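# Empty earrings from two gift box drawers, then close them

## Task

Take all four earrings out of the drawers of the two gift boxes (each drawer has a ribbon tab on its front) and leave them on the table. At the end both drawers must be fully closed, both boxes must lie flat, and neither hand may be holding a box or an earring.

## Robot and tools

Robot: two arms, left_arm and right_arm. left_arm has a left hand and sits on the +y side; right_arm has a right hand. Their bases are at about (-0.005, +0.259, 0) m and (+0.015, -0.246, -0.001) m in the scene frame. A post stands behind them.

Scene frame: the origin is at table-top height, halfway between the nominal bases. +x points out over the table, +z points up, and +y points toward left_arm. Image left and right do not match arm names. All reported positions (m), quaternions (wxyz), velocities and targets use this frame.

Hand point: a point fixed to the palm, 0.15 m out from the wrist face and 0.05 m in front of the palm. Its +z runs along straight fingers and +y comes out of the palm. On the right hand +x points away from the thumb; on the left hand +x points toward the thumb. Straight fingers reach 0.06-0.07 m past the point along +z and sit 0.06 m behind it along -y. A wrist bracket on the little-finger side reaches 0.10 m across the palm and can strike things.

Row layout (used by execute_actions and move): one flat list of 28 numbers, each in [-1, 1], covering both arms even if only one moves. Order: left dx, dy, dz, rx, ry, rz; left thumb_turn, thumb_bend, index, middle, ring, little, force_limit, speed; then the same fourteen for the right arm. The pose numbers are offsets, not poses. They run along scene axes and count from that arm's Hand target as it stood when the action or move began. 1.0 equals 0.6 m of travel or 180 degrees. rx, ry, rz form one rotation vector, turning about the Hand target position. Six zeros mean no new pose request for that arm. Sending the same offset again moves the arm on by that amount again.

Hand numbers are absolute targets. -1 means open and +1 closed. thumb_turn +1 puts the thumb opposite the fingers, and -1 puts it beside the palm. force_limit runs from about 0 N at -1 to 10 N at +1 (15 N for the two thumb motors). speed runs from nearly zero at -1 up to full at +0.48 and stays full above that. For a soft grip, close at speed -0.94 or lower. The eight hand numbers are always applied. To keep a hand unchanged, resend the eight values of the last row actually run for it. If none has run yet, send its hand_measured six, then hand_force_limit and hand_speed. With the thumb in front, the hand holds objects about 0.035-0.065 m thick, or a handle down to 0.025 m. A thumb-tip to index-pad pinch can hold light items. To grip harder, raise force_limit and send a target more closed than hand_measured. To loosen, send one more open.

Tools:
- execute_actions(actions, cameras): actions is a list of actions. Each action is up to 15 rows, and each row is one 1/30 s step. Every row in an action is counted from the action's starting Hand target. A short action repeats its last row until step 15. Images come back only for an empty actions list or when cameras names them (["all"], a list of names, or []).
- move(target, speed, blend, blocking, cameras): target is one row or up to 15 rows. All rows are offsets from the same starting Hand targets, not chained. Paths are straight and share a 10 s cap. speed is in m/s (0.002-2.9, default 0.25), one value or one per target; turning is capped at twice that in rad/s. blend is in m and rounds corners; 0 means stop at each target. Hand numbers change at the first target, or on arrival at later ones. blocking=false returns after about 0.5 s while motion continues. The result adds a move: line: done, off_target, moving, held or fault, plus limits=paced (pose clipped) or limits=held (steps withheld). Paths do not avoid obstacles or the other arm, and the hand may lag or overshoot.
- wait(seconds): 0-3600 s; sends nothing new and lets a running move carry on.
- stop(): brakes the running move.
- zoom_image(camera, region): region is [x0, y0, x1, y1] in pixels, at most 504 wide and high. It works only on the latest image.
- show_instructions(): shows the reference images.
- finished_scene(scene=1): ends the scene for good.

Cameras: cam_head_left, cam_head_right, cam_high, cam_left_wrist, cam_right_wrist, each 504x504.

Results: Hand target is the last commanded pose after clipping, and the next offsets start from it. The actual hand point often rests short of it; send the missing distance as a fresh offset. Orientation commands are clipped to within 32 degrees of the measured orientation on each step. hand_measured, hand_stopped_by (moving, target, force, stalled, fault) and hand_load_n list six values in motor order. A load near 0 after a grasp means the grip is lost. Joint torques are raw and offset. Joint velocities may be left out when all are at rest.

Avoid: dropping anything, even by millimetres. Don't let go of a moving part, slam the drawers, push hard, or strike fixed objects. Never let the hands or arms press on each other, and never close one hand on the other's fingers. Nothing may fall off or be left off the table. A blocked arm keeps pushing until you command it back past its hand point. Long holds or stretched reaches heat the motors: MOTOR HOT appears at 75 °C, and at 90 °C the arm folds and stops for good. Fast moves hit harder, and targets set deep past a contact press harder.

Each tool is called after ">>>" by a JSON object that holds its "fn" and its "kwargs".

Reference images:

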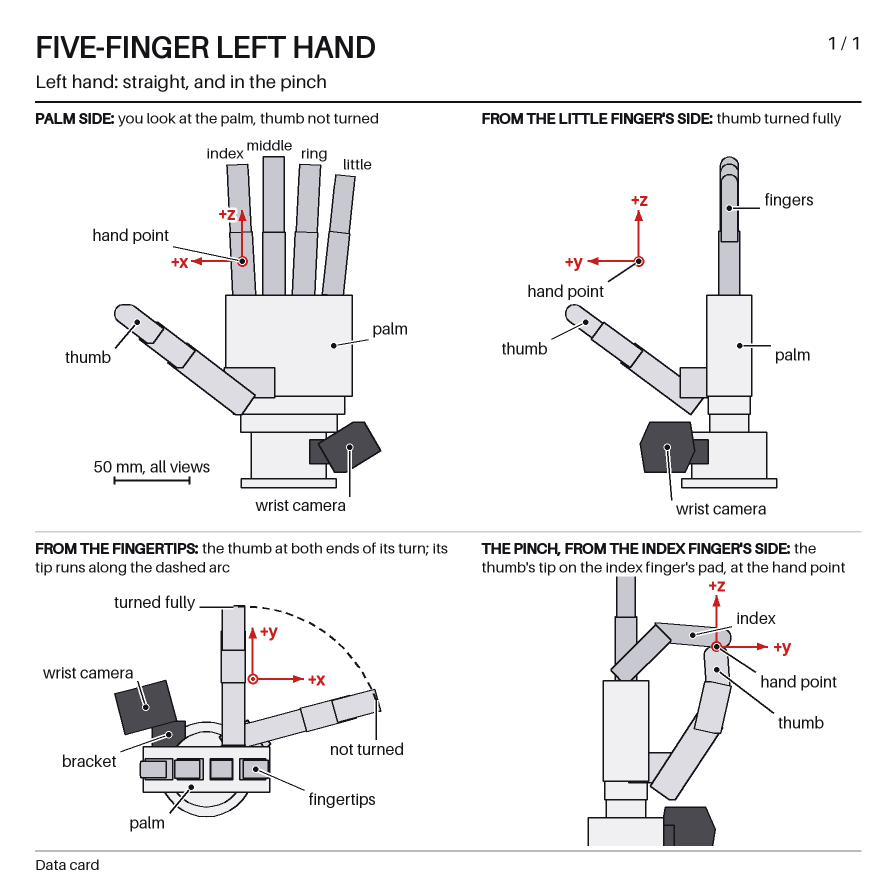

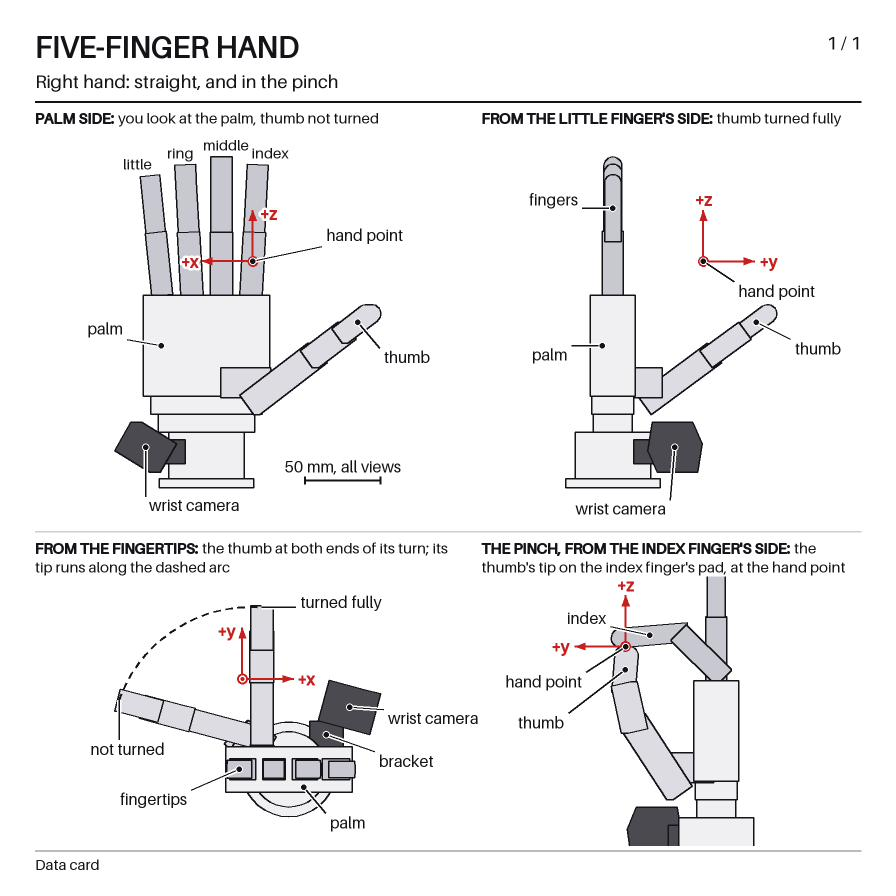

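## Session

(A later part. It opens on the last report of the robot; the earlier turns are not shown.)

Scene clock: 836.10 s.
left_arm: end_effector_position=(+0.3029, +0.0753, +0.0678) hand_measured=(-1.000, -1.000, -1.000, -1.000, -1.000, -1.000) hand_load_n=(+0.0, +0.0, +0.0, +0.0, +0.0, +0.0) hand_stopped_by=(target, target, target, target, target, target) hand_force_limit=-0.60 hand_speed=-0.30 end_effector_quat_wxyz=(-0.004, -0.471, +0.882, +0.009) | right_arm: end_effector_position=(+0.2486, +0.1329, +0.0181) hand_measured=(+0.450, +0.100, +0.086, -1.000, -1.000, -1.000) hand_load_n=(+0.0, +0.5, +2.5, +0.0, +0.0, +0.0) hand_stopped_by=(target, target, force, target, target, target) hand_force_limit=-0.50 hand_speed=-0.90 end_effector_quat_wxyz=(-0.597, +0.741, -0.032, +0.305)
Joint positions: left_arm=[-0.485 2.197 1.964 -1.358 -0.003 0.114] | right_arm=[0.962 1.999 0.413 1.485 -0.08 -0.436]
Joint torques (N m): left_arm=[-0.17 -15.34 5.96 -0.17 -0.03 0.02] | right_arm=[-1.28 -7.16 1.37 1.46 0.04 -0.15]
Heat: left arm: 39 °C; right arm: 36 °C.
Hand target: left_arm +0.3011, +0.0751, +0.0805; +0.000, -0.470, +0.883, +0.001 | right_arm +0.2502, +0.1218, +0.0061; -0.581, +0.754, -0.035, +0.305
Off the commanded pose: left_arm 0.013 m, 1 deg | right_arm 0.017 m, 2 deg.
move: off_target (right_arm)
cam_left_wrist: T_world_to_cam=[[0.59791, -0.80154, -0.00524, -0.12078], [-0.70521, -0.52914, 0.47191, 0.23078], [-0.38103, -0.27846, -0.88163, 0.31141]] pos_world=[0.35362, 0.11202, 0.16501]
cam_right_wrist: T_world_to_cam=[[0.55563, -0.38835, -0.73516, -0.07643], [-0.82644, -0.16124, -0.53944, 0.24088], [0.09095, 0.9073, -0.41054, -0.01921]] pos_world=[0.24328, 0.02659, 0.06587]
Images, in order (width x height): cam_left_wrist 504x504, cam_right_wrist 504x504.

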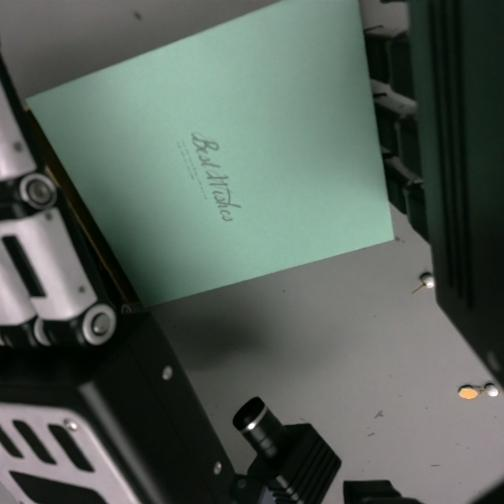

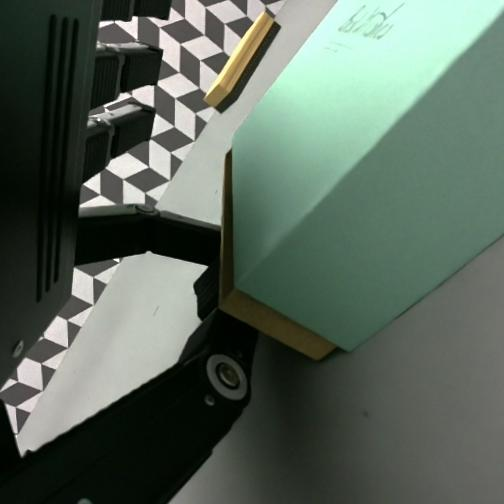

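>>> {"fn": "move", "kwargs": {"target": [[0,0,0,0,0,0,-1,-1,-1,-1,-1,-1,-0.6,-0.3,0.0055,-0.0037,0,0,0,0,0.45,0.1,0.2,-1,-1,-1,-0.5,-0.9]], "speed": [0.02], "cameras": ["cam_right_wrist", "cam_left_wrist"]}}

Scene clock: 837.17 s.
left_arm: end_effector_position=(+0.3029, +0.0753, +0.0678) hand_measured=(-1.000, -1.000, -1.000, -1.000, -1.000, -1.000) hand_load_n=(+0.0, +0.0, +0.0, +0.0, +0.0, +0.0) hand_stopped_by=(target, target, target, target, target, target) hand_force_limit=-0.60 hand_speed=-0.30 end_effector_quat_wxyz=(-0.004, -0.471, +0.882, +0.009) | right_arm: end_effector_position=(+0.2517, +0.1307, +0.0181) hand_measured=(+0.450, +0.100, +0.086, -1.000, -1.000, -1.000) hand_load_n=(+0.0, +0.5, +2.5, +0.0, +0.0, +0.0) hand_stopped_by=(target, target, force, target, target, target) hand_force_limit=-0.50 hand_speed=-0.90 end_effector_quat_wxyz=(-0.598, +0.741, -0.032, +0.304)
Joint positions: left_arm=[-0.485 2.197 1.964 -1.358 -0.003 0.114] | right_arm=[0.947 1.999 0.413 1.485 -0.097 -0.438]
Joint torques (N m): left_arm=[-0.16 -15.39 5.98 -0.16 -0.02 0.02] | right_arm=[-1.21 -7.19 1.39 1.46 0.03 -0.19]
Heat: left arm: 39 °C; right arm: 36 °C.
Hand target: left_arm +0.3011, +0.0751, +0.0805; +0.000, -0.470, +0.883, +0.001 | right_arm +0.2535, +0.1195, +0.0060; -0.580, +0.754, -0.035, +0.305
Off the commanded pose: left_arm 0.013 m, 1 deg | right_arm 0.016 m, 2 deg.
move: off_target (right_arm)
cam_left_wrist: T_world_to_cam=[[0.59791, -0.80154, -0.00524, -0.12078], [-0.70521, -0.52914, 0.47191, 0.23078], [-0.38103, -0.27846, -0.88163, 0.31141]] pos_world=[0.35362, 0.11202, 0.16501]
cam_right_wrist: T_world_to_cam=[[0.55659, -0.38776, -0.73474, -0.0794], [-0.82589, -0.16237, -0.53995, 0.24318], [0.09007, 0.90734, -0.41062, -0.01729]] pos_world=[0.24658, 0.02439, 0.06587]
Images, in order (width x height): cam_left_wrist 504x504, cam_right_wrist 504x504.

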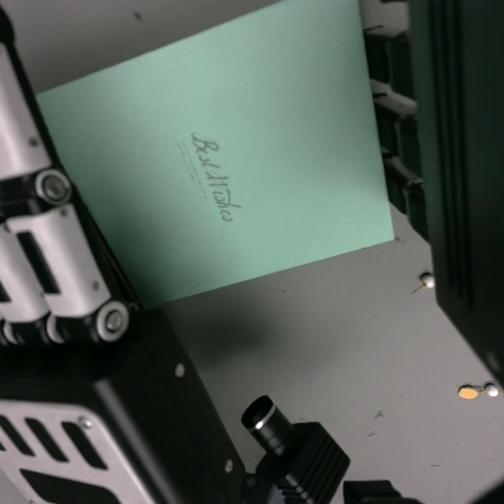

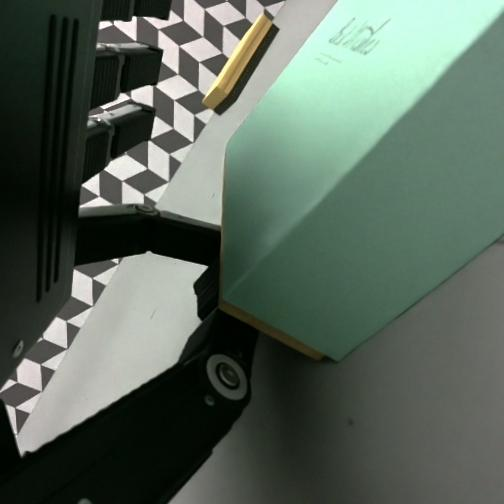

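>>> {"fn": "move", "kwargs": {"target": [[0,0,0,0,0,0,-1,-1,-1,-1,-1,-1,-0.6,-0.3,0.0033,-0.0022,0,0,0,0,0.45,0.1,0.2,-1,-1,-1,-0.5,-0.9]], "speed": [0.02], "cameras": ["cam_right_wrist"]}}

>>> {"fn": "zoom_image", "kwargs": {"camera": "cam_right_wrist", "region": [190, 250, 370, 380]}}

Scene clock: 838.17 s.
left_arm: end_effector_position=(+0.3029, +0.0753, +0.0678) hand_measured=(-1.000, -1.000, -1.000, -1.000, -1.000, -1.000) hand_load_n=(+0.0, +0.0, +0.0, +0.0, +0.0, +0.0) hand_stopped_by=(target, target, target, target, target, target) hand_force_limit=-0.60 hand_speed=-0.30 end_effector_quat_wxyz=(-0.004, -0.471, +0.882, +0.009) | right_arm: end_effector_position=(+0.2536, +0.1294, +0.0180) hand_measured=(+0.450, +0.100, +0.086, -1.000, -1.000, -1.000) hand_load_n=(+0.5, +0.5, +2.5, +0.0, +0.0, +0.0) hand_stopped_by=(target, target, force, target, target, target) hand_force_limit=-0.50 hand_speed=-0.90 end_effector_quat_wxyz=(-0.598, +0.741, -0.031, +0.304)
Joint positions: left_arm=[-0.485 2.197 1.964 -1.358 -0.003 0.114] | right_arm=[0.938 1.999 0.413 1.485 -0.106 -0.439]
Joint torques (N m): left_arm=[-0.17 -15.42 5.96 -0.18 -0.03 0.03] | right_arm=[-1.28 -7.16 1.42 1.45 0.06 -0.21]
Heat: left arm: 39 °C; right arm: 36 °C.
Hand target: left_arm +0.3011, +0.0751, +0.0805; +0.000, -0.470, +0.883, +0.001 | right_arm +0.2555, +0.1181, +0.0060; -0.580, +0.754, -0.036, +0.305
Off the commanded pose: left_arm 0.013 m, 1 deg | right_arm 0.017 m, 3 deg.
move: off_target (right_arm)
cam_right_wrist: T_world_to_cam=[[0.5568, -0.38776, -0.73459, -0.08102], [-0.82579, -0.16293, -0.53992, 0.24452], [0.08968, 0.90725, -0.41092, -0.01616]] pos_world=[0.24849, 0.02309, 0.06587]

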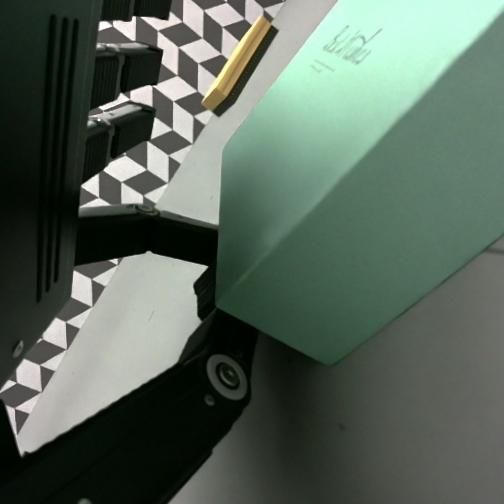

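Scaled by 2.800 from the camera's image (finer frame: 720x720).

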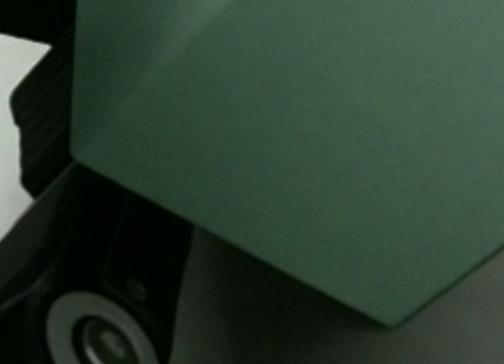

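>>> {"fn": "move", "kwargs": {"target": [[0,0,0,0,0,0,-1,-1,-1,-1,-1,-1,-0.6,-0.3,0,0,0,0,0,0,0.45,-0.1,-0.2,-1,-1,-1,-0.5,-0.7]], "cameras": ["cam_right_wrist"]}}

Scene clock: 839.40 s.
left_arm: end_effector_position=(+0.3029, +0.0753, +0.0678) hand_measured=(-1.000, -1.000, -1.000, -1.000, -1.000, -1.000) hand_load_n=(+0.0, +0.0, +0.0, +0.0, +0.0, +0.0) hand_stopped_by=(target, target, target, target, target, target) hand_force_limit=-0.60 hand_speed=-0.30 end_effector_quat_wxyz=(-0.004, -0.471, +0.882, +0.009) | right_arm: end_effector_position=(+0.2554, +0.1277, +0.0168) hand_measured=(+0.450, -0.100, -0.200, -1.000, -1.000, -1.000) hand_load_n=(+0.0, +0.0, +0.0, -0.5, +0.0, +0.0) hand_stopped_by=(target, target, target, target, target, target) hand_force_limit=-0.50 hand_speed=-0.70 end_effector_quat_wxyz=(-0.595, +0.743, -0.031, +0.306)
Joint positions: left_arm=[-0.485 2.197 1.964 -1.358 -0.003 0.114] | right_arm=[0.933 1.999 0.413 1.48 -0.106 -0.445]
Joint torques (N m): left_arm=[-0.18 -15.36 5.96 -0.16 -0.03 0.03] | right_arm=[-0.95 -7.15 1.46 1.5 0.03 -0.14]
Heat: left arm: 39 °C; right arm: 36 °C.
Hand target: left_arm +0.3011, +0.0751, +0.0805; +0.000, -0.470, +0.883, +0.001 | right_arm +0.2555, +0.1182, +0.0061; -0.580, +0.754, -0.035, +0.305
Off the commanded pose: left_arm 0.013 m, 1 deg | right_arm 0.014 m, 2 deg.
move: done
cam_right_wrist: T_world_to_cam=[[0.5566, -0.39463, -0.73107, -0.08266], [-0.82544, -0.16304, -0.54044, 0.24492], [0.09408, 0.90426, -0.41649, -0.01601]] pos_world=[0.24968, 0.02179, 0.06527]

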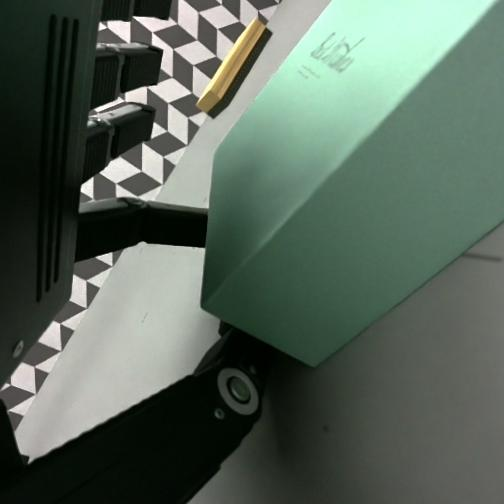

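>>> {"fn": "move", "kwargs": {"target": [[0,0,0,0,0,0,-1,-1,-1,-1,-1,-1,-0.6,-0.3,-0.0622,0.042,0.01,0,0,0,0.45,-0.1,-0.2,-1,-1,-1,-0.5,-0.7]], "speed": [0.05], "cameras": ["cam_right_wrist", "cam_high", "cam_left_wrist"]}}

Scene clock: 841.57 s.
left_arm: end_effector_position=(+0.3029, +0.0753, +0.0678) hand_measured=(-1.000, -1.000, -1.000, -1.000, -1.000, -1.000) hand_load_n=(+0.0, +0.0, +0.0, +0.0, +0.0, +0.0) hand_stopped_by=(target, target, target, target, target, target) hand_force_limit=-0.60 hand_speed=-0.30 end_effector_quat_wxyz=(-0.004, -0.471, +0.882, +0.009) | right_arm: end_effector_position=(+0.2230, +0.1455, +0.0136) hand_measured=(+0.450, -0.100, -0.200, -1.000, -1.000, -1.000) hand_load_n=(+0.5, -0.5, +0.0, +0.0, +0.0, +0.0) hand_stopped_by=(target, target, target, target, target, target) hand_force_limit=-0.50 hand_speed=-0.70 end_effector_quat_wxyz=(-0.586, +0.748, -0.034, +0.310)
Joint positions: left_arm=[-0.485 2.197 1.964 -1.358 -0.003 0.114] | right_arm=[1.088 1.992 0.413 1.456 0.062 -0.433]
Joint torques (N m): left_arm=[-0.16 -15.36 5.94 -0.16 -0.02 0.03] | right_arm=[0.83 -9.18 2.11 1.36 0.14 -0.02]
Heat: left arm: 40 °C; right arm: 36 °C.
Hand target: left_arm +0.3011, +0.0751, +0.0805; +0.000, -0.470, +0.883, +0.001 | right_arm +0.2182, +0.1433, +0.0120; -0.580, +0.754, -0.036, +0.305
Off the commanded pose: left_arm 0.013 m, 1 deg | right_arm 0.006 m, 1 deg.
move: done
cam_left_wrist: T_world_to_cam=[[0.59791, -0.80154, -0.00524, -0.12078], [-0.70521, -0.52914, 0.47191, 0.23078], [-0.38103, -0.27846, -0.88163, 0.31141]] pos_world=[0.35362, 0.11202, 0.16501]
cam_right_wrist: T_world_to_cam=[[0.54917, -0.41581, -0.72492, -0.0554], [-0.829, -0.16132, -0.53548, 0.21983], [0.10571, 0.89503, -0.4333, -0.03135]] pos_world=[0.21598, 0.04049, 0.06397]
Images, in order (width x height): cam_high 504x504, cam_left_wrist 504x504, cam_right_wrist 504x504.

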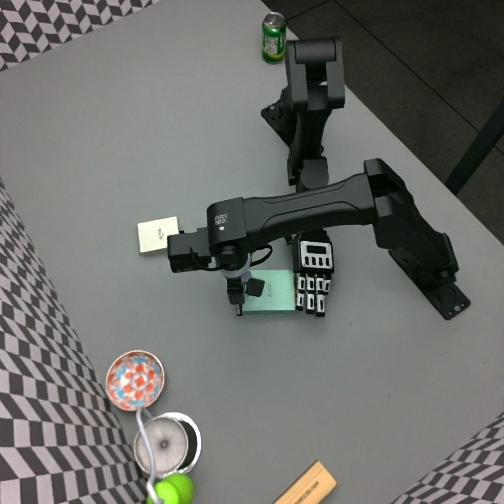

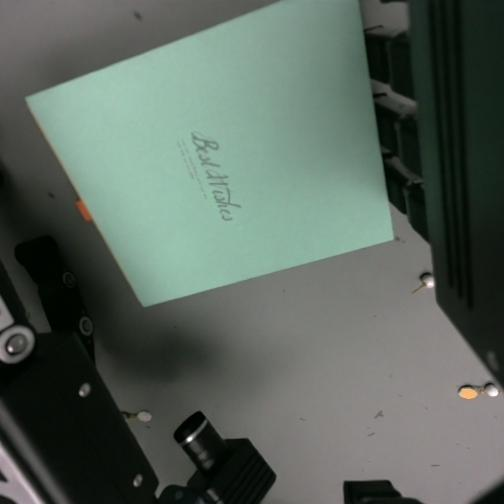

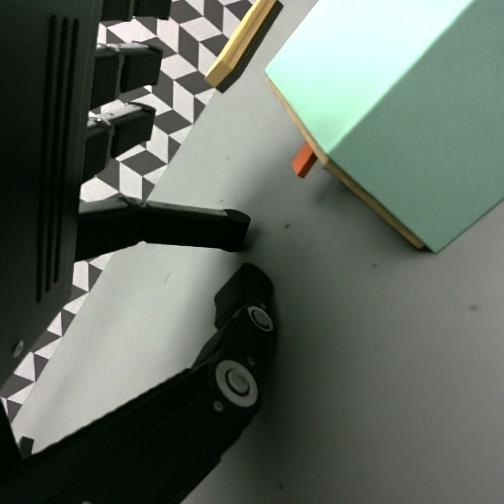

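>>> {"fn": "zoom_image", "kwargs": {"camera": "cam_right_wrist", "region": [250, 40, 450, 260]}}

>>> {"fn": "zoom_image", "kwargs": {"camera": "cam_left_wrist", "region": [10, 80, 180, 320]}}

Scaled by 2.291 from the camera's image (finer frame: 720x720).

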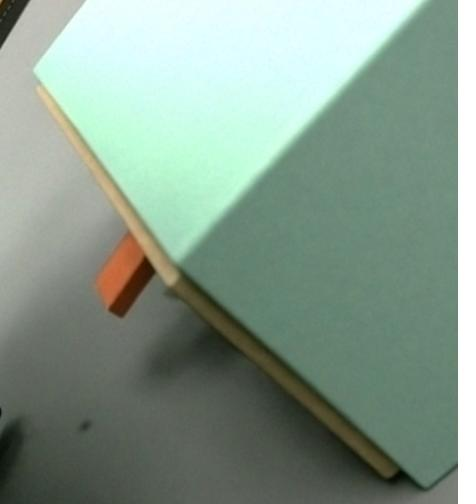

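Scaled by 2.100 from the camera's image (finer frame: 720x720).

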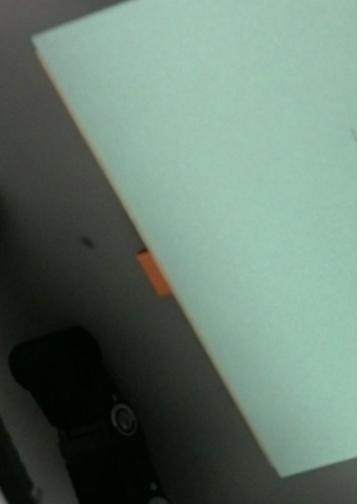

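>>> {"fn": "move", "kwargs": {"target": [[0,0,0,0,0,0,-1,-1,-1,-1,-1,-1,-0.6,-0.3,0,0,0.0083,0,0,0,0.45,0.08,0.17,-1,-1,-1,-0.5,-0.5],[0,0,0,0,0,0,-1,-1,-1,-1,-1,-1,-0.6,-0.3,-0.0168,-0.0249,0.0083,0,0,0,0.45,0.08,0.17,-1,-1,-1,-0.5,-0.5],[0,0,0,0,0,0,-1,-1,-1,-1,-1,-1,-0.6,-0.3,0.0163,-0.0472,0.0083,0,0,0,0.45,0.08,0.17,-1,-1,-1,-0.5,-0.5]], "speed": [0.04], "cameras": ["cam_right_wrist", "cam_left_wrist"]}}

speed must be one number or one for each of the 3 targets, got a list of 1; nothing of the call was run

>>> {"fn": "move", "kwargs": {"target": [[0,0,0,0,0,0,-1,-1,-1,-1,-1,-1,-0.6,-0.3,0,0,0.0083,0,0,0,0.45,0.08,0.17,-1,-1,-1,-0.5,-0.5],[0,0,0,0,0,0,-1,-1,-1,-1,-1,-1,-0.6,-0.3,-0.0168,-0.0249,0.0083,0,0,0,0.45,0.08,0.17,-1,-1,-1,-0.5,-0.5],[0,0,0,0,0,0,-1,-1,-1,-1,-1,-1,-0.6,-0.3,0.0163,-0.0472,0.0083,0,0,0,0.45,0.08,0.17,-1,-1,-1,-0.5,-0.5]], "speed": 0.04, "cameras": ["cam_right_wrist", "cam_left_wrist"]}}

Scene clock: 853.47 s.
left_arm: end_effector_position=(+0.3029, +0.0753, +0.0678) hand_measured=(-1.000, -1.000, -1.000, -1.000, -1.000, -1.000) hand_load_n=(+0.0, +0.0, +0.0, +0.0, -0.5, +0.0) hand_stopped_by=(target, target, target, target, target, target) hand_force_limit=-0.60 hand_speed=-0.30 end_effector_quat_wxyz=(-0.004, -0.471, +0.882, +0.009) | right_arm: end_effector_position=(+0.2277, +0.1220, +0.0185) hand_measured=(+0.450, +0.080, +0.170, -1.000, -1.000, -1.000) hand_load_n=(+0.0, +0.0, +0.5, +0.0, +0.0, -0.5) hand_stopped_by=(target, target, target, target, target, target) hand_force_limit=-0.50 hand_speed=-0.50 end_effector_quat_wxyz=(-0.586, +0.750, -0.036, +0.304)
Joint positions: left_arm=[-0.485 2.197 1.964 -1.358 -0.003 0.114] | right_arm=[1.02 1.925 0.34 1.458 -0.01 -0.431]
Joint torques (N m): left_arm=[-0.17 -15.38 5.94 -0.16 -0.02 0.03] | right_arm=[-1.01 -8.38 1.48 1.51 -0.1 -0.16]
Heat: left arm: 40 °C; right arm: 36 °C.
Hand target: left_arm +0.3011, +0.0751, +0.0805; +0.000, -0.470, +0.883, +0.001 | right_arm +0.2278, +0.1150, +0.0169; -0.580, +0.754, -0.035, +0.305
Off the commanded pose: left_arm 0.013 m, 1 deg | right_arm 0.007 m, 1 deg.
move: done
cam_left_wrist: T_world_to_cam=[[0.59791, -0.80154, -0.00524, -0.12078], [-0.70521, -0.52914, 0.47191, 0.23078], [-0.38103, -0.27846, -0.88163, 0.31141]] pos_world=[0.35362, 0.11202, 0.16501]
cam_right_wrist: T_world_to_cam=[[0.54222, -0.41314, -0.73164, -0.06271], [-0.83459, -0.16407, -0.52587, 0.22407], [0.09722, 0.89576, -0.43377, -0.00684]] pos_world=[0.22168, 0.01699, 0.06898]
Images, in order (width x height): cam_left_wrist 504x504, cam_right_wrist 504x504.

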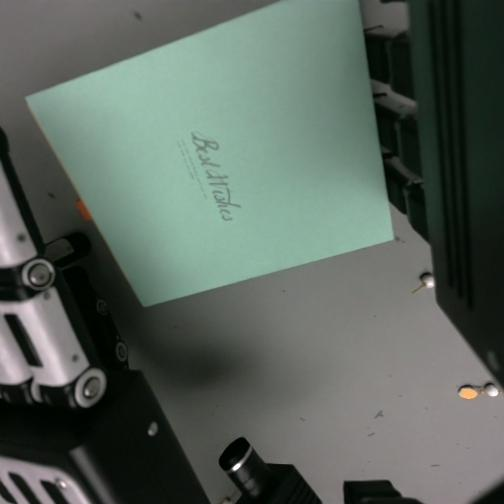

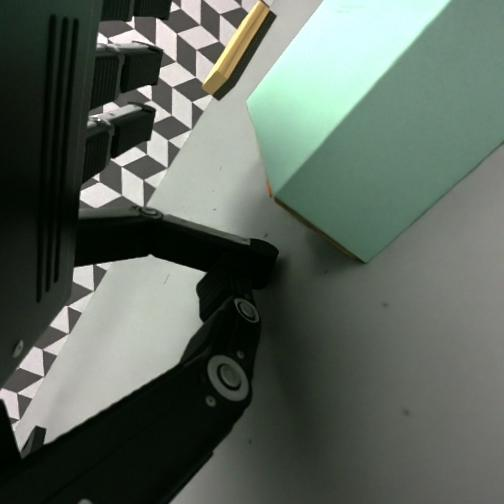

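>>> {"fn": "move", "kwargs": {"target": [[0,0,0,0,0,0,-1,-1,-1,-1,-1,-1,-0.6,-0.3,0.0221,-0.0149,0,0,0,0,0.45,0.08,0.17,-1,-1,-1,-0.5,-0.5]], "speed": 0.03, "cameras": ["cam_right_wrist", "cam_left_wrist"]}}

>>> {"fn": "zoom_image", "kwargs": {"camera": "cam_left_wrist", "region": [10, 80, 180, 320]}}

>>> {"fn": "zoom_image", "kwargs": {"camera": "cam_right_wrist", "region": [220, 120, 390, 330]}}

Scene clock: 855.73 s.
left_arm: end_effector_position=(+0.3029, +0.0753, +0.0678) hand_measured=(-1.000, -1.000, -1.000, -1.000, -1.000, -1.000) hand_load_n=(+0.0, +0.0, +0.0, +0.0, +0.0, +0.0) hand_stopped_by=(target, target, target, target, target, target) hand_force_limit=-0.60 hand_speed=-0.30 end_effector_quat_wxyz=(-0.004, -0.471, +0.882, +0.009) | right_arm: end_effector_position=(+0.2414, +0.1133, +0.0186) hand_measured=(+0.450, +0.080, +0.170, -1.000, -1.000, -1.000) hand_load_n=(+0.5, +0.0, +0.0, +0.0, +0.0, +0.0) hand_stopped_by=(target, target, target, target, target, target) hand_force_limit=-0.50 hand_speed=-0.50 end_effector_quat_wxyz=(-0.586, +0.750, -0.036, +0.304)
Joint positions: left_arm=[-0.485 2.197 1.964 -1.358 -0.003 0.114] | right_arm=[0.952 1.925 0.34 1.458 -0.078 -0.441]
Joint torques (N m): left_arm=[-0.18 -15.36 5.97 -0.17 -0.03 0.03] | right_arm=[-1.02 -8.42 1.4 1.51 -0.07 -0.14]
Heat: left arm: 41 °C; right arm: 36 °C.
Hand target: left_arm +0.3011, +0.0751, +0.0805; +0.000, -0.470, +0.883, +0.001 | right_arm +0.2412, +0.1060, +0.0169; -0.580, +0.754, -0.036, +0.305
Off the commanded pose: left_arm 0.013 m, 1 deg | right_arm 0.007 m, 1 deg.
move: done
cam_left_wrist: T_world_to_cam=[[0.59791, -0.80154, -0.00524, -0.12078], [-0.70521, -0.52914, 0.47191, 0.23078], [-0.38103, -0.27846, -0.88163, 0.31141]] pos_world=[0.35362, 0.11202, 0.16501]
cam_right_wrist: T_world_to_cam=[[0.54292, -0.41271, -0.73137, -0.07392], [-0.83417, -0.16451, -0.5264, 0.23402], [0.09694, 0.89588, -0.43358, -0.00033]] pos_world=[0.23538, 0.00829, 0.06898]
Images, in order (width x height): cam_left_wrist 504x504, cam_right_wrist 504x504.

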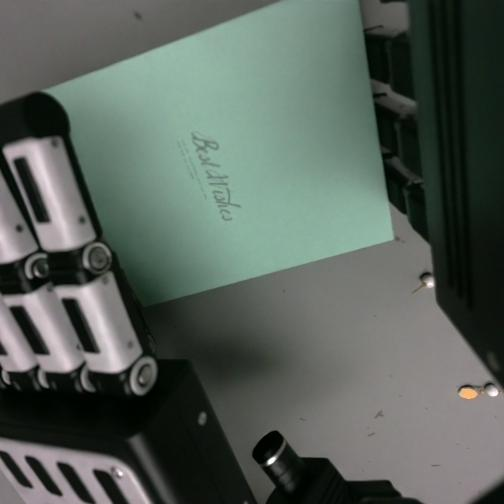

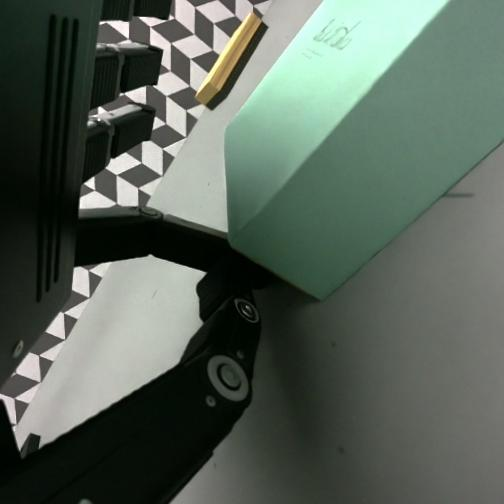

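Scaled by 2.100 from the camera's image (finer frame: 720x720).

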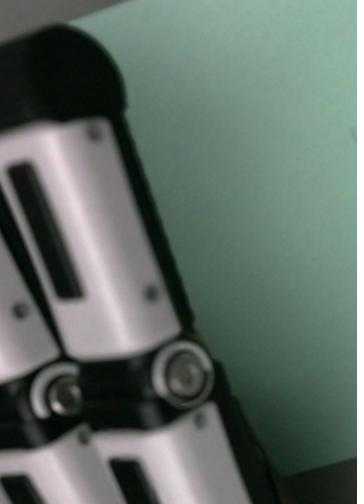

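Scaled by 2.400 from the camera's image (finer frame: 720x720).

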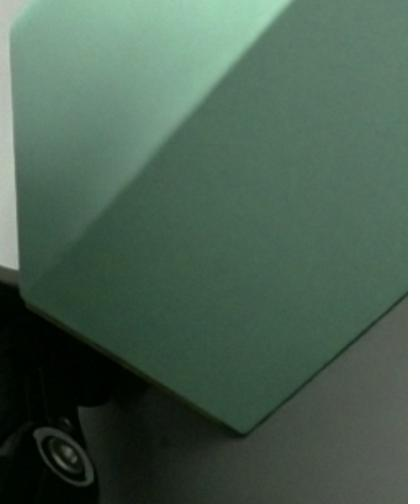

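>>> {"fn": "move", "kwargs": {"target": [[0,0,0,0,0,0,-1,-1,-1,-1,-1,-1,-0.6,-0.3,0.0035,-0.0023,0,0,0,0,0.45,0.08,0.17,-1,-1,-1,-0.5,-0.5]], "speed": 0.02, "cameras": ["cam_right_wrist", "cam_left_wrist"]}}

>>> {"fn": "zoom_image", "kwargs": {"camera": "cam_right_wrist", "region": [200, 150, 370, 330]}}

Scene clock: 856.83 s.
left_arm: end_effector_position=(+0.3029, +0.0753, +0.0678) hand_measured=(-1.000, -1.000, -1.000, -1.000, -1.000, -1.000) hand_load_n=(+0.0, +0.0, +0.5, +0.0, +0.0, +0.0) hand_stopped_by=(target, target, target, target, target, target) hand_force_limit=-0.60 hand_speed=-0.30 end_effector_quat_wxyz=(-0.004, -0.471, +0.882, +0.009) | right_arm: end_effector_position=(+0.2429, +0.1122, +0.0186) hand_measured=(+0.450, +0.080, +0.170, -1.000, -1.000, -1.000) hand_load_n=(+0.0, +0.5, +0.5, +0.0, +0.0, +0.0) hand_stopped_by=(target, target, target, target, target, target) hand_force_limit=-0.50 hand_speed=-0.50 end_effector_quat_wxyz=(-0.587, +0.750, -0.035, +0.303)
Joint positions: left_arm=[-0.485 2.197 1.964 -1.358 -0.003 0.114] | right_arm=[0.942 1.925 0.34 1.458 -0.091 -0.442]
Joint torques (N m): left_arm=[-0.17 -15.39 5.94 -0.17 -0.02 0.03] | right_arm=[-1.01 -8.42 1.44 1.5 -0.06 -0.18]
Heat: left arm: 41 °C; right arm: 36 °C.
Hand target: left_arm +0.3011, +0.0751, +0.0805; +0.000, -0.470, +0.883, +0.001 | right_arm +0.2432, +0.1047, +0.0169; -0.580, +0.754, -0.035, +0.305
Off the commanded pose: left_arm 0.013 m, 1 deg | right_arm 0.008 m, 1 deg.
move: done
cam_left_wrist: T_world_to_cam=[[0.59791, -0.80154, -0.00524, -0.12078], [-0.70521, -0.52914, 0.47191, 0.23078], [-0.38103, -0.27846, -0.88163, 0.31141]] pos_world=[0.35362, 0.11202, 0.16501]
cam_right_wrist: T_world_to_cam=[[0.54384, -0.41103, -0.73164, -0.07556], [-0.83387, -0.16666, -0.52621, 0.23527], [0.09435, 0.89626, -0.43338, 0.00108]] pos_world=[0.23718, 0.00718, 0.06898]
Images, in order (width x height): cam_left_wrist 504x504, cam_right_wrist 504x504.

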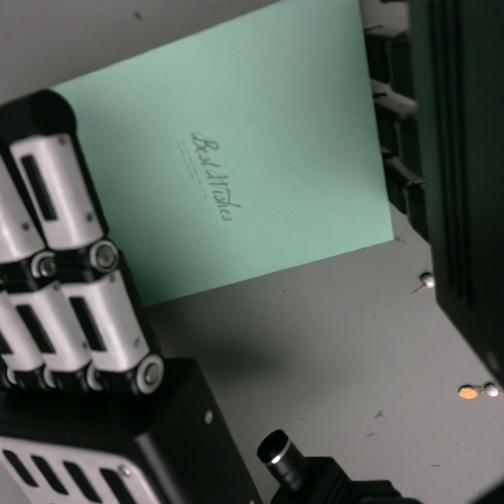

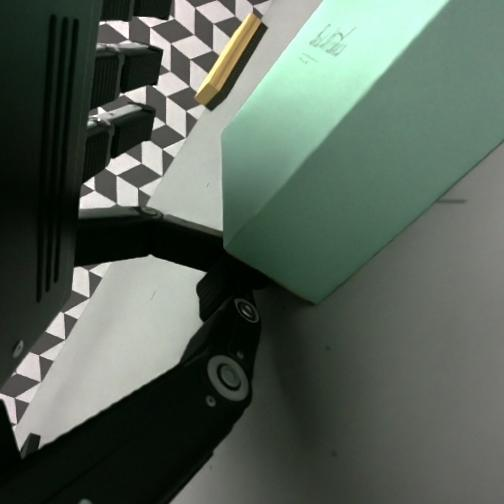

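Scaled by 2.800 from the camera's image (finer frame: 720x720).

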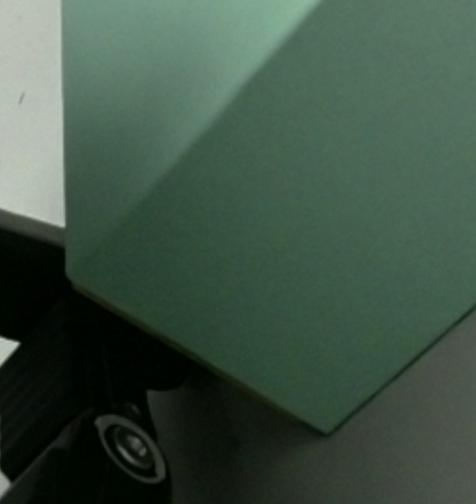

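>>> {"fn": "move", "kwargs": {"target": [[0,0,0,0,0,0,-1,-1,-1,-1,-1,-1,-0.6,-0.3,0.0035,-0.0023,0,0,0,0,0.45,0.08,0.17,-1,-1,-1,-0.5,-0.5]], "speed": 0.02, "cameras": ["cam_right_wrist", "cam_left_wrist"]}}

>>> {"fn": "zoom_image", "kwargs": {"camera": "cam_right_wrist", "region": [200, 150, 370, 330]}}

Scene clock: 857.93 s.
left_arm: end_effector_position=(+0.3029, +0.0753, +0.0678) hand_measured=(-1.000, -1.000, -1.000, -1.000, -1.000, -1.000) hand_load_n=(+0.0, +0.0, +0.0, +0.0, +0.0, +0.0) hand_stopped_by=(target, target, target, target, target, target) hand_force_limit=-0.60 hand_speed=-0.30 end_effector_quat_wxyz=(-0.004, -0.471, +0.882, +0.009) | right_arm: end_effector_position=(+0.2451, +0.1107, +0.0187) hand_measured=(+0.450, +0.080, +0.170, -1.000, -1.000, -1.000) hand_load_n=(+0.0, +0.0, +0.0, +0.0, +0.0, +0.0) hand_stopped_by=(target, target, target, target, target, target) hand_force_limit=-0.50 hand_speed=-0.50 end_effector_quat_wxyz=(-0.587, +0.750, -0.035, +0.304)
Joint positions: left_arm=[-0.485 2.197 1.964 -1.358 -0.003 0.114] | right_arm=[0.932 1.925 0.34 1.458 -0.101 -0.443]
Joint torques (N m): left_arm=[-0.14 -15.41 5.94 -0.16 -0.04 0.03] | right_arm=[-1.05 -8.39 1.48 1.5 -0.04 -0.17]
Heat: left arm: 41 °C; right arm: 36 °C.
Hand target: left_arm +0.3011, +0.0751, +0.0805; +0.000, -0.470, +0.883, +0.001 | right_arm +0.2453, +0.1033, +0.0169; -0.580, +0.754, -0.035, +0.305
Off the commanded pose: left_arm 0.013 m, 1 deg | right_arm 0.008 m, 1 deg.
move: done
cam_left_wrist: T_world_to_cam=[[0.59791, -0.80154, -0.00524, -0.12078], [-0.70521, -0.52914, 0.47191, 0.23078], [-0.38103, -0.27846, -0.88163, 0.31141]] pos_world=[0.35362, 0.11202, 0.16501]
cam_right_wrist: T_world_to_cam=[[0.54385, -0.41111, -0.73159, -0.07737], [-0.83383, -0.16639, -0.52635, 0.23675], [0.09466, 0.89627, -0.43328, 0.00224]] pos_world=[0.23928, 0.00558, 0.06898]
Images, in order (width x height): cam_left_wrist 504x504, cam_right_wrist 504x504.

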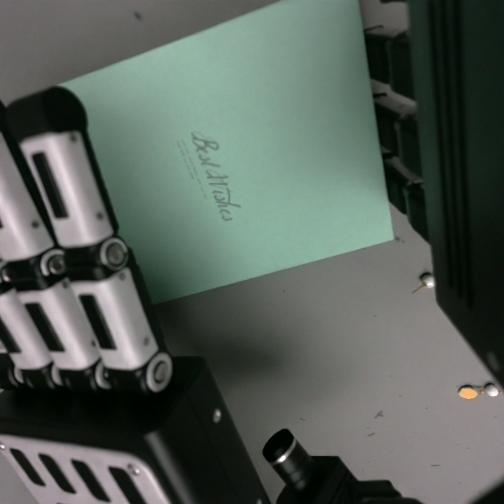

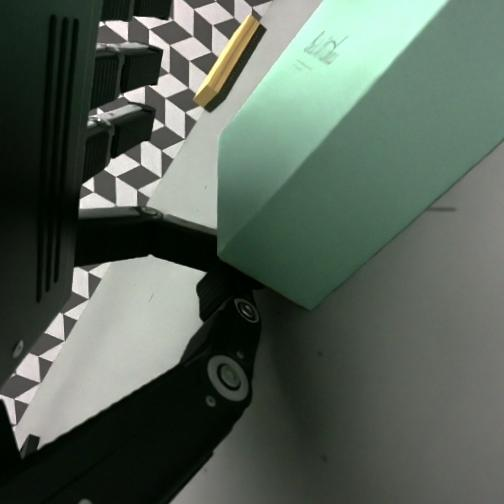

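Scaled by 2.800 from the camera's image (finer frame: 720x720).

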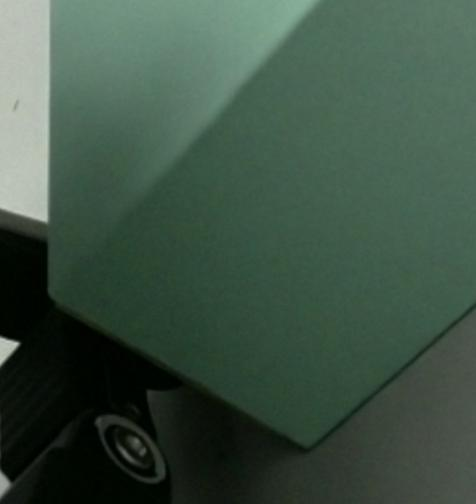

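>>> {"fn": "move", "kwargs": {"target": [[0,0,0,0,0,0,-1,-1,-1,-1,-1,-1,-0.6,-0.3,0.0035,-0.0023,0,0,0,0,0.45,0.08,0.17,-1,-1,-1,-0.5,-0.5]], "speed": 0.02, "cameras": ["cam_right_wrist", "cam_left_wrist"]}}

>>> {"fn": "zoom_image", "kwargs": {"camera": "cam_right_wrist", "region": [200, 150, 370, 330]}}

Scene clock: 859.20 s.
left_arm: end_effector_position=(+0.3029, +0.0753, +0.0678) hand_measured=(-1.000, -1.000, -1.000, -1.000, -1.000, -1.000) hand_load_n=(+0.0, +0.0, +0.0, +0.0, +0.0, +0.0) hand_stopped_by=(target, target, target, target, target, target) hand_force_limit=-0.60 hand_speed=-0.30 end_effector_quat_wxyz=(-0.004, -0.471, +0.882, +0.009) | right_arm: end_effector_position=(+0.2464, +0.1097, +0.0187) hand_measured=(+0.450, +0.080, +0.170, -1.000, -1.000, -1.000) hand_load_n=(+0.0, +0.0, +0.5, +0.0, +0.0, +0.0) hand_stopped_by=(target, target, target, target, target, target) hand_force_limit=-0.50 hand_speed=-0.50 end_effector_quat_wxyz=(-0.588, +0.750, -0.034, +0.302)
Joint positions: left_arm=[-0.485 2.197 1.964 -1.358 -0.003 0.114] | right_arm=[0.922 1.925 0.34 1.458 -0.114 -0.444]
Joint torques (N m): left_arm=[-0.16 -15.39 5.96 -0.16 -0.03 0.02] | right_arm=[-1.14 -8.4 1.54 1.49 -0.04 -0.15]
Heat: left arm: 41 °C; right arm: 36 °C.
Hand target: left_arm +0.3011, +0.0751, +0.0805; +0.000, -0.470, +0.883, +0.001 | right_arm +0.2475, +0.1018, +0.0169; -0.580, +0.754, -0.036, +0.305
Off the commanded pose: left_arm 0.013 m, 1 deg | right_arm 0.008 m, 1 deg.
move: done
cam_left_wrist: T_world_to_cam=[[0.59791, -0.80154, -0.00524, -0.12078], [-0.70521, -0.52914, 0.47191, 0.23078], [-0.38103, -0.27846, -0.88163, 0.31141]] pos_world=[0.35362, 0.11202, 0.16501]
cam_right_wrist: T_world_to_cam=[[0.54479, -0.40877, -0.7322, -0.0789], [-0.83359, -0.16895, -0.52591, 0.23793], [0.09127, 0.89687, -0.43279, 0.00375]] pos_world=[0.24098, 0.00458, 0.06898]
Images, in order (width x height): cam_left_wrist 504x504, cam_right_wrist 504x504.

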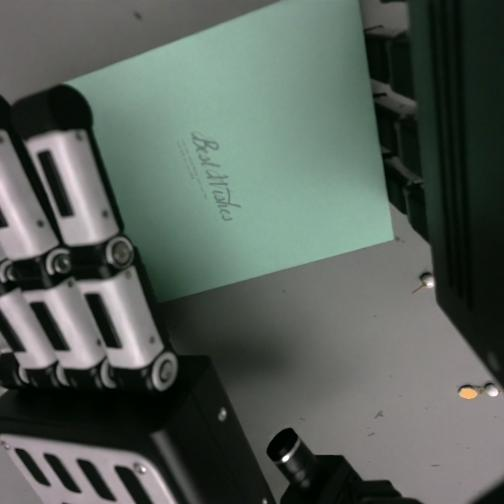

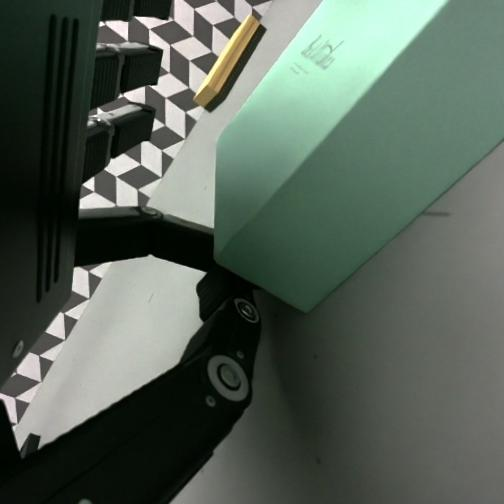

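Scaled by 2.800 from the camera's image (finer frame: 720x720).

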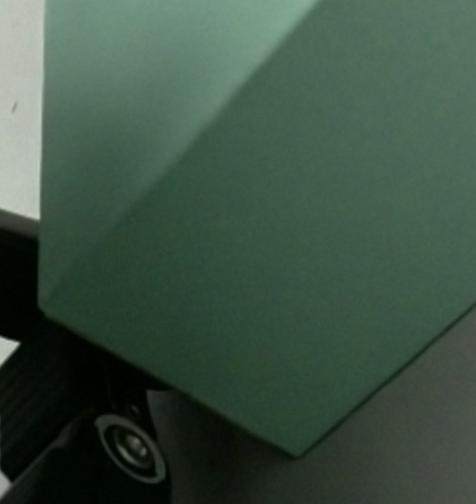

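>>> {"fn": "move", "kwargs": {"target": [[0,0,0,0,0,0,-1,-1,-1,-1,-1,-1,-0.6,-0.3,0.0028,-0.0019,0,0,0,0,0.45,0.08,0.17,-1,-1,-1,-0.5,-0.5]], "speed": 0.02, "cameras": ["cam_right_wrist"]}}

>>> {"fn": "zoom_image", "kwargs": {"camera": "cam_right_wrist", "region": [200, 150, 370, 330]}}

Scene clock: 860.27 s.
left_arm: end_effector_position=(+0.3029, +0.0753, +0.0678) hand_measured=(-1.000, -1.000, -1.000, -1.000, -1.000, -1.000) hand_load_n=(-0.5, +0.0, +0.0, +0.0, +0.0, +0.0) hand_stopped_by=(target, target, target, target, target, target) hand_force_limit=-0.60 hand_speed=-0.30 end_effector_quat_wxyz=(-0.004, -0.471, +0.882, +0.009) | right_arm: end_effector_position=(+0.2471, +0.1090, +0.0187) hand_measured=(+0.450, +0.080, +0.170, -1.000, -1.000, -1.000) hand_load_n=(+0.0, +0.0, +0.0, +0.0, +0.0, +0.0) hand_stopped_by=(target, target, target, target, target, target) hand_force_limit=-0.50 hand_speed=-0.50 end_effector_quat_wxyz=(-0.589, +0.750, -0.033, +0.301)
Joint positions: left_arm=[-0.485 2.197 1.964 -1.358 -0.003 0.114] | right_arm=[0.914 1.925 0.34 1.458 -0.125 -0.444]
Joint torques (N m): left_arm=[-0.16 -15.36 5.96 -0.17 -0.03 0.03] | right_arm=[-1.2 -8.38 1.55 1.49 -0.01 -0.17]
Heat: left arm: 41 °C; right arm: 36 °C.
Hand target: left_arm +0.3011, +0.0751, +0.0805; +0.000, -0.470, +0.883, +0.001 | right_arm +0.2491, +0.1008, +0.0169; -0.580, +0.754, -0.036, +0.305
Off the commanded pose: left_arm 0.013 m, 1 deg | right_arm 0.009 m, 1 deg.
move: done
cam_right_wrist: T_world_to_cam=[[0.54547, -0.40618, -0.73313, -0.07995], [-0.83355, -0.1716, -0.52511, 0.23876], [0.08748, 0.89754, -0.43217, 0.00515]] pos_world=[0.24218, 0.00388, 0.06898]

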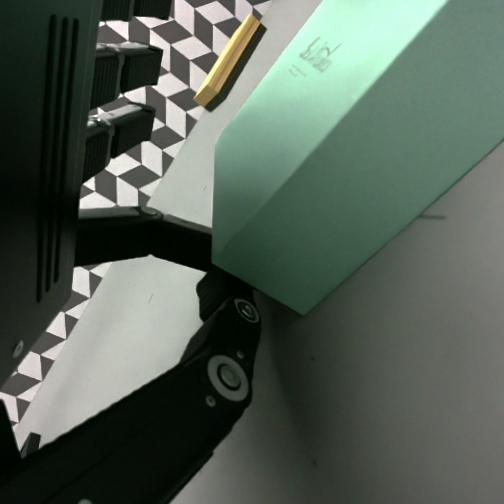

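Scaled by 2.800 from the camera's image (finer frame: 720x720).

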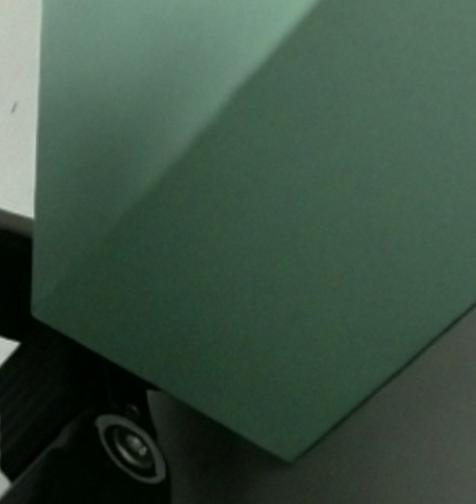

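>>> {"fn": "move", "kwargs": {"target": [[0,0,0,0,0,0,-1,-1,-1,-1,-1,-1,-0.6,-0.3,-0.0553,0.0373,0.004,0,0,0,0.45,0.08,0.17,-1,-1,-1,-0.5,-0.5]], "speed": 0.05, "cameras": ["cam_right_wrist", "cam_left_wrist"]}}

>>> {"fn": "zoom_image", "kwargs": {"camera": "cam_right_wrist", "region": [220, 60, 420, 280]}}

>>> {"fn": "zoom_image", "kwargs": {"camera": "cam_left_wrist", "region": [10, 80, 180, 320]}}

Scene clock: 862.43 s.
left_arm: end_effector_position=(+0.3029, +0.0753, +0.0678) hand_measured=(-1.000, -1.000, -1.000, -1.000, -1.000, -1.000) hand_load_n=(+0.0, -0.5, +0.5, +0.0, +0.0, +0.0) hand_stopped_by=(target, target, target, target, target, target) hand_force_limit=-0.60 hand_speed=-0.30 end_effector_quat_wxyz=(-0.004, -0.471, +0.882, +0.009) | right_arm: end_effector_position=(+0.2207, +0.1255, +0.0191) hand_measured=(+0.450, +0.080, +0.170, -1.000, -1.000, -1.000) hand_load_n=(+0.0, +0.0, -0.5, +0.0, +0.0, +0.0) hand_stopped_by=(target, target, target, target, target, target) hand_force_limit=-0.50 hand_speed=-0.50 end_effector_quat_wxyz=(-0.583, +0.751, -0.034, +0.308)
Joint positions: left_arm=[-0.485 2.197 1.964 -1.358 -0.003 0.114] | right_arm=[1.059 1.915 0.34 1.443 0.033 -0.437]
Joint torques (N m): left_arm=[-0.17 -15.38 5.94 -0.16 -0.02 0.03] | right_arm=[0.83 -8.62 1.89 1.47 0.09 0.02]
Heat: left arm: 41 °C; right arm: 36 °C.
Hand target: left_arm +0.3011, +0.0751, +0.0805; +0.000, -0.470, +0.883, +0.001 | right_arm +0.2159, +0.1231, +0.0193; -0.580, +0.754, -0.035, +0.305
Off the commanded pose: left_arm 0.013 m, 1 deg | right_arm 0.005 m, 1 deg.
move: done
cam_left_wrist: T_world_to_cam=[[0.59791, -0.80154, -0.00524, -0.12078], [-0.70521, -0.52914, 0.47191, 0.23078], [-0.38103, -0.27846, -0.88163, 0.31141]] pos_world=[0.35362, 0.11202, 0.16501]
cam_right_wrist: T_world_to_cam=[[0.54668, -0.42125, -0.72366, -0.05725], [-0.83094, -0.16626, -0.53094, 0.21864], [0.10334, 0.89158, -0.44092, -0.0097]] pos_world=[0.21398, 0.02089, 0.07038]
Images, in order (width x height): cam_left_wrist 504x504, cam_right_wrist 504x504.

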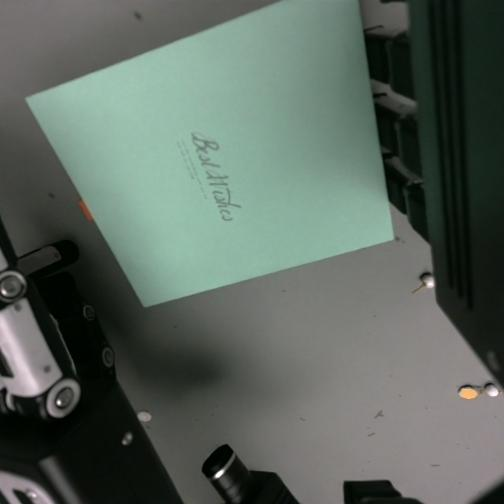

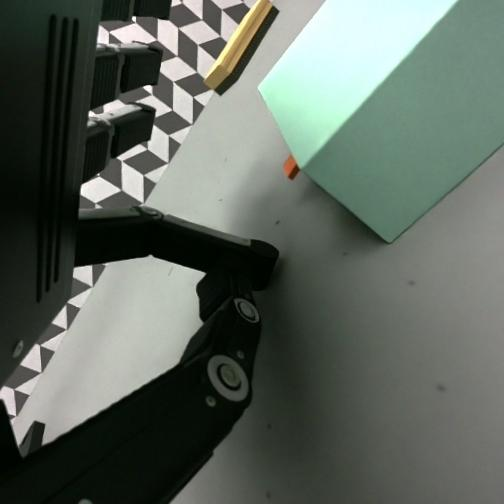

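Scaled by 2.291 from the camera's image (finer frame: 720x720).

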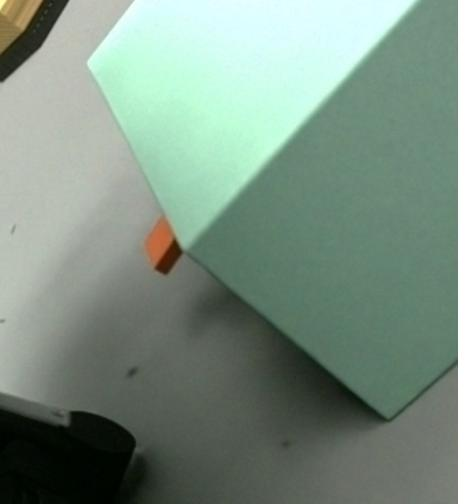

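Scaled by 2.100 from the camera's image (finer frame: 720x720).

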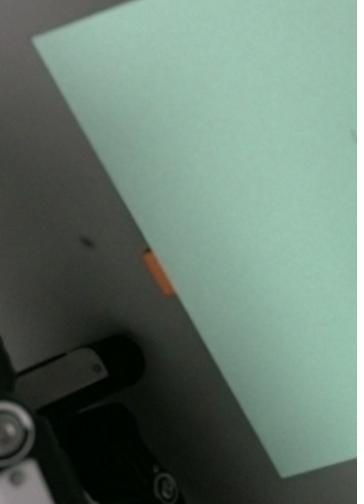

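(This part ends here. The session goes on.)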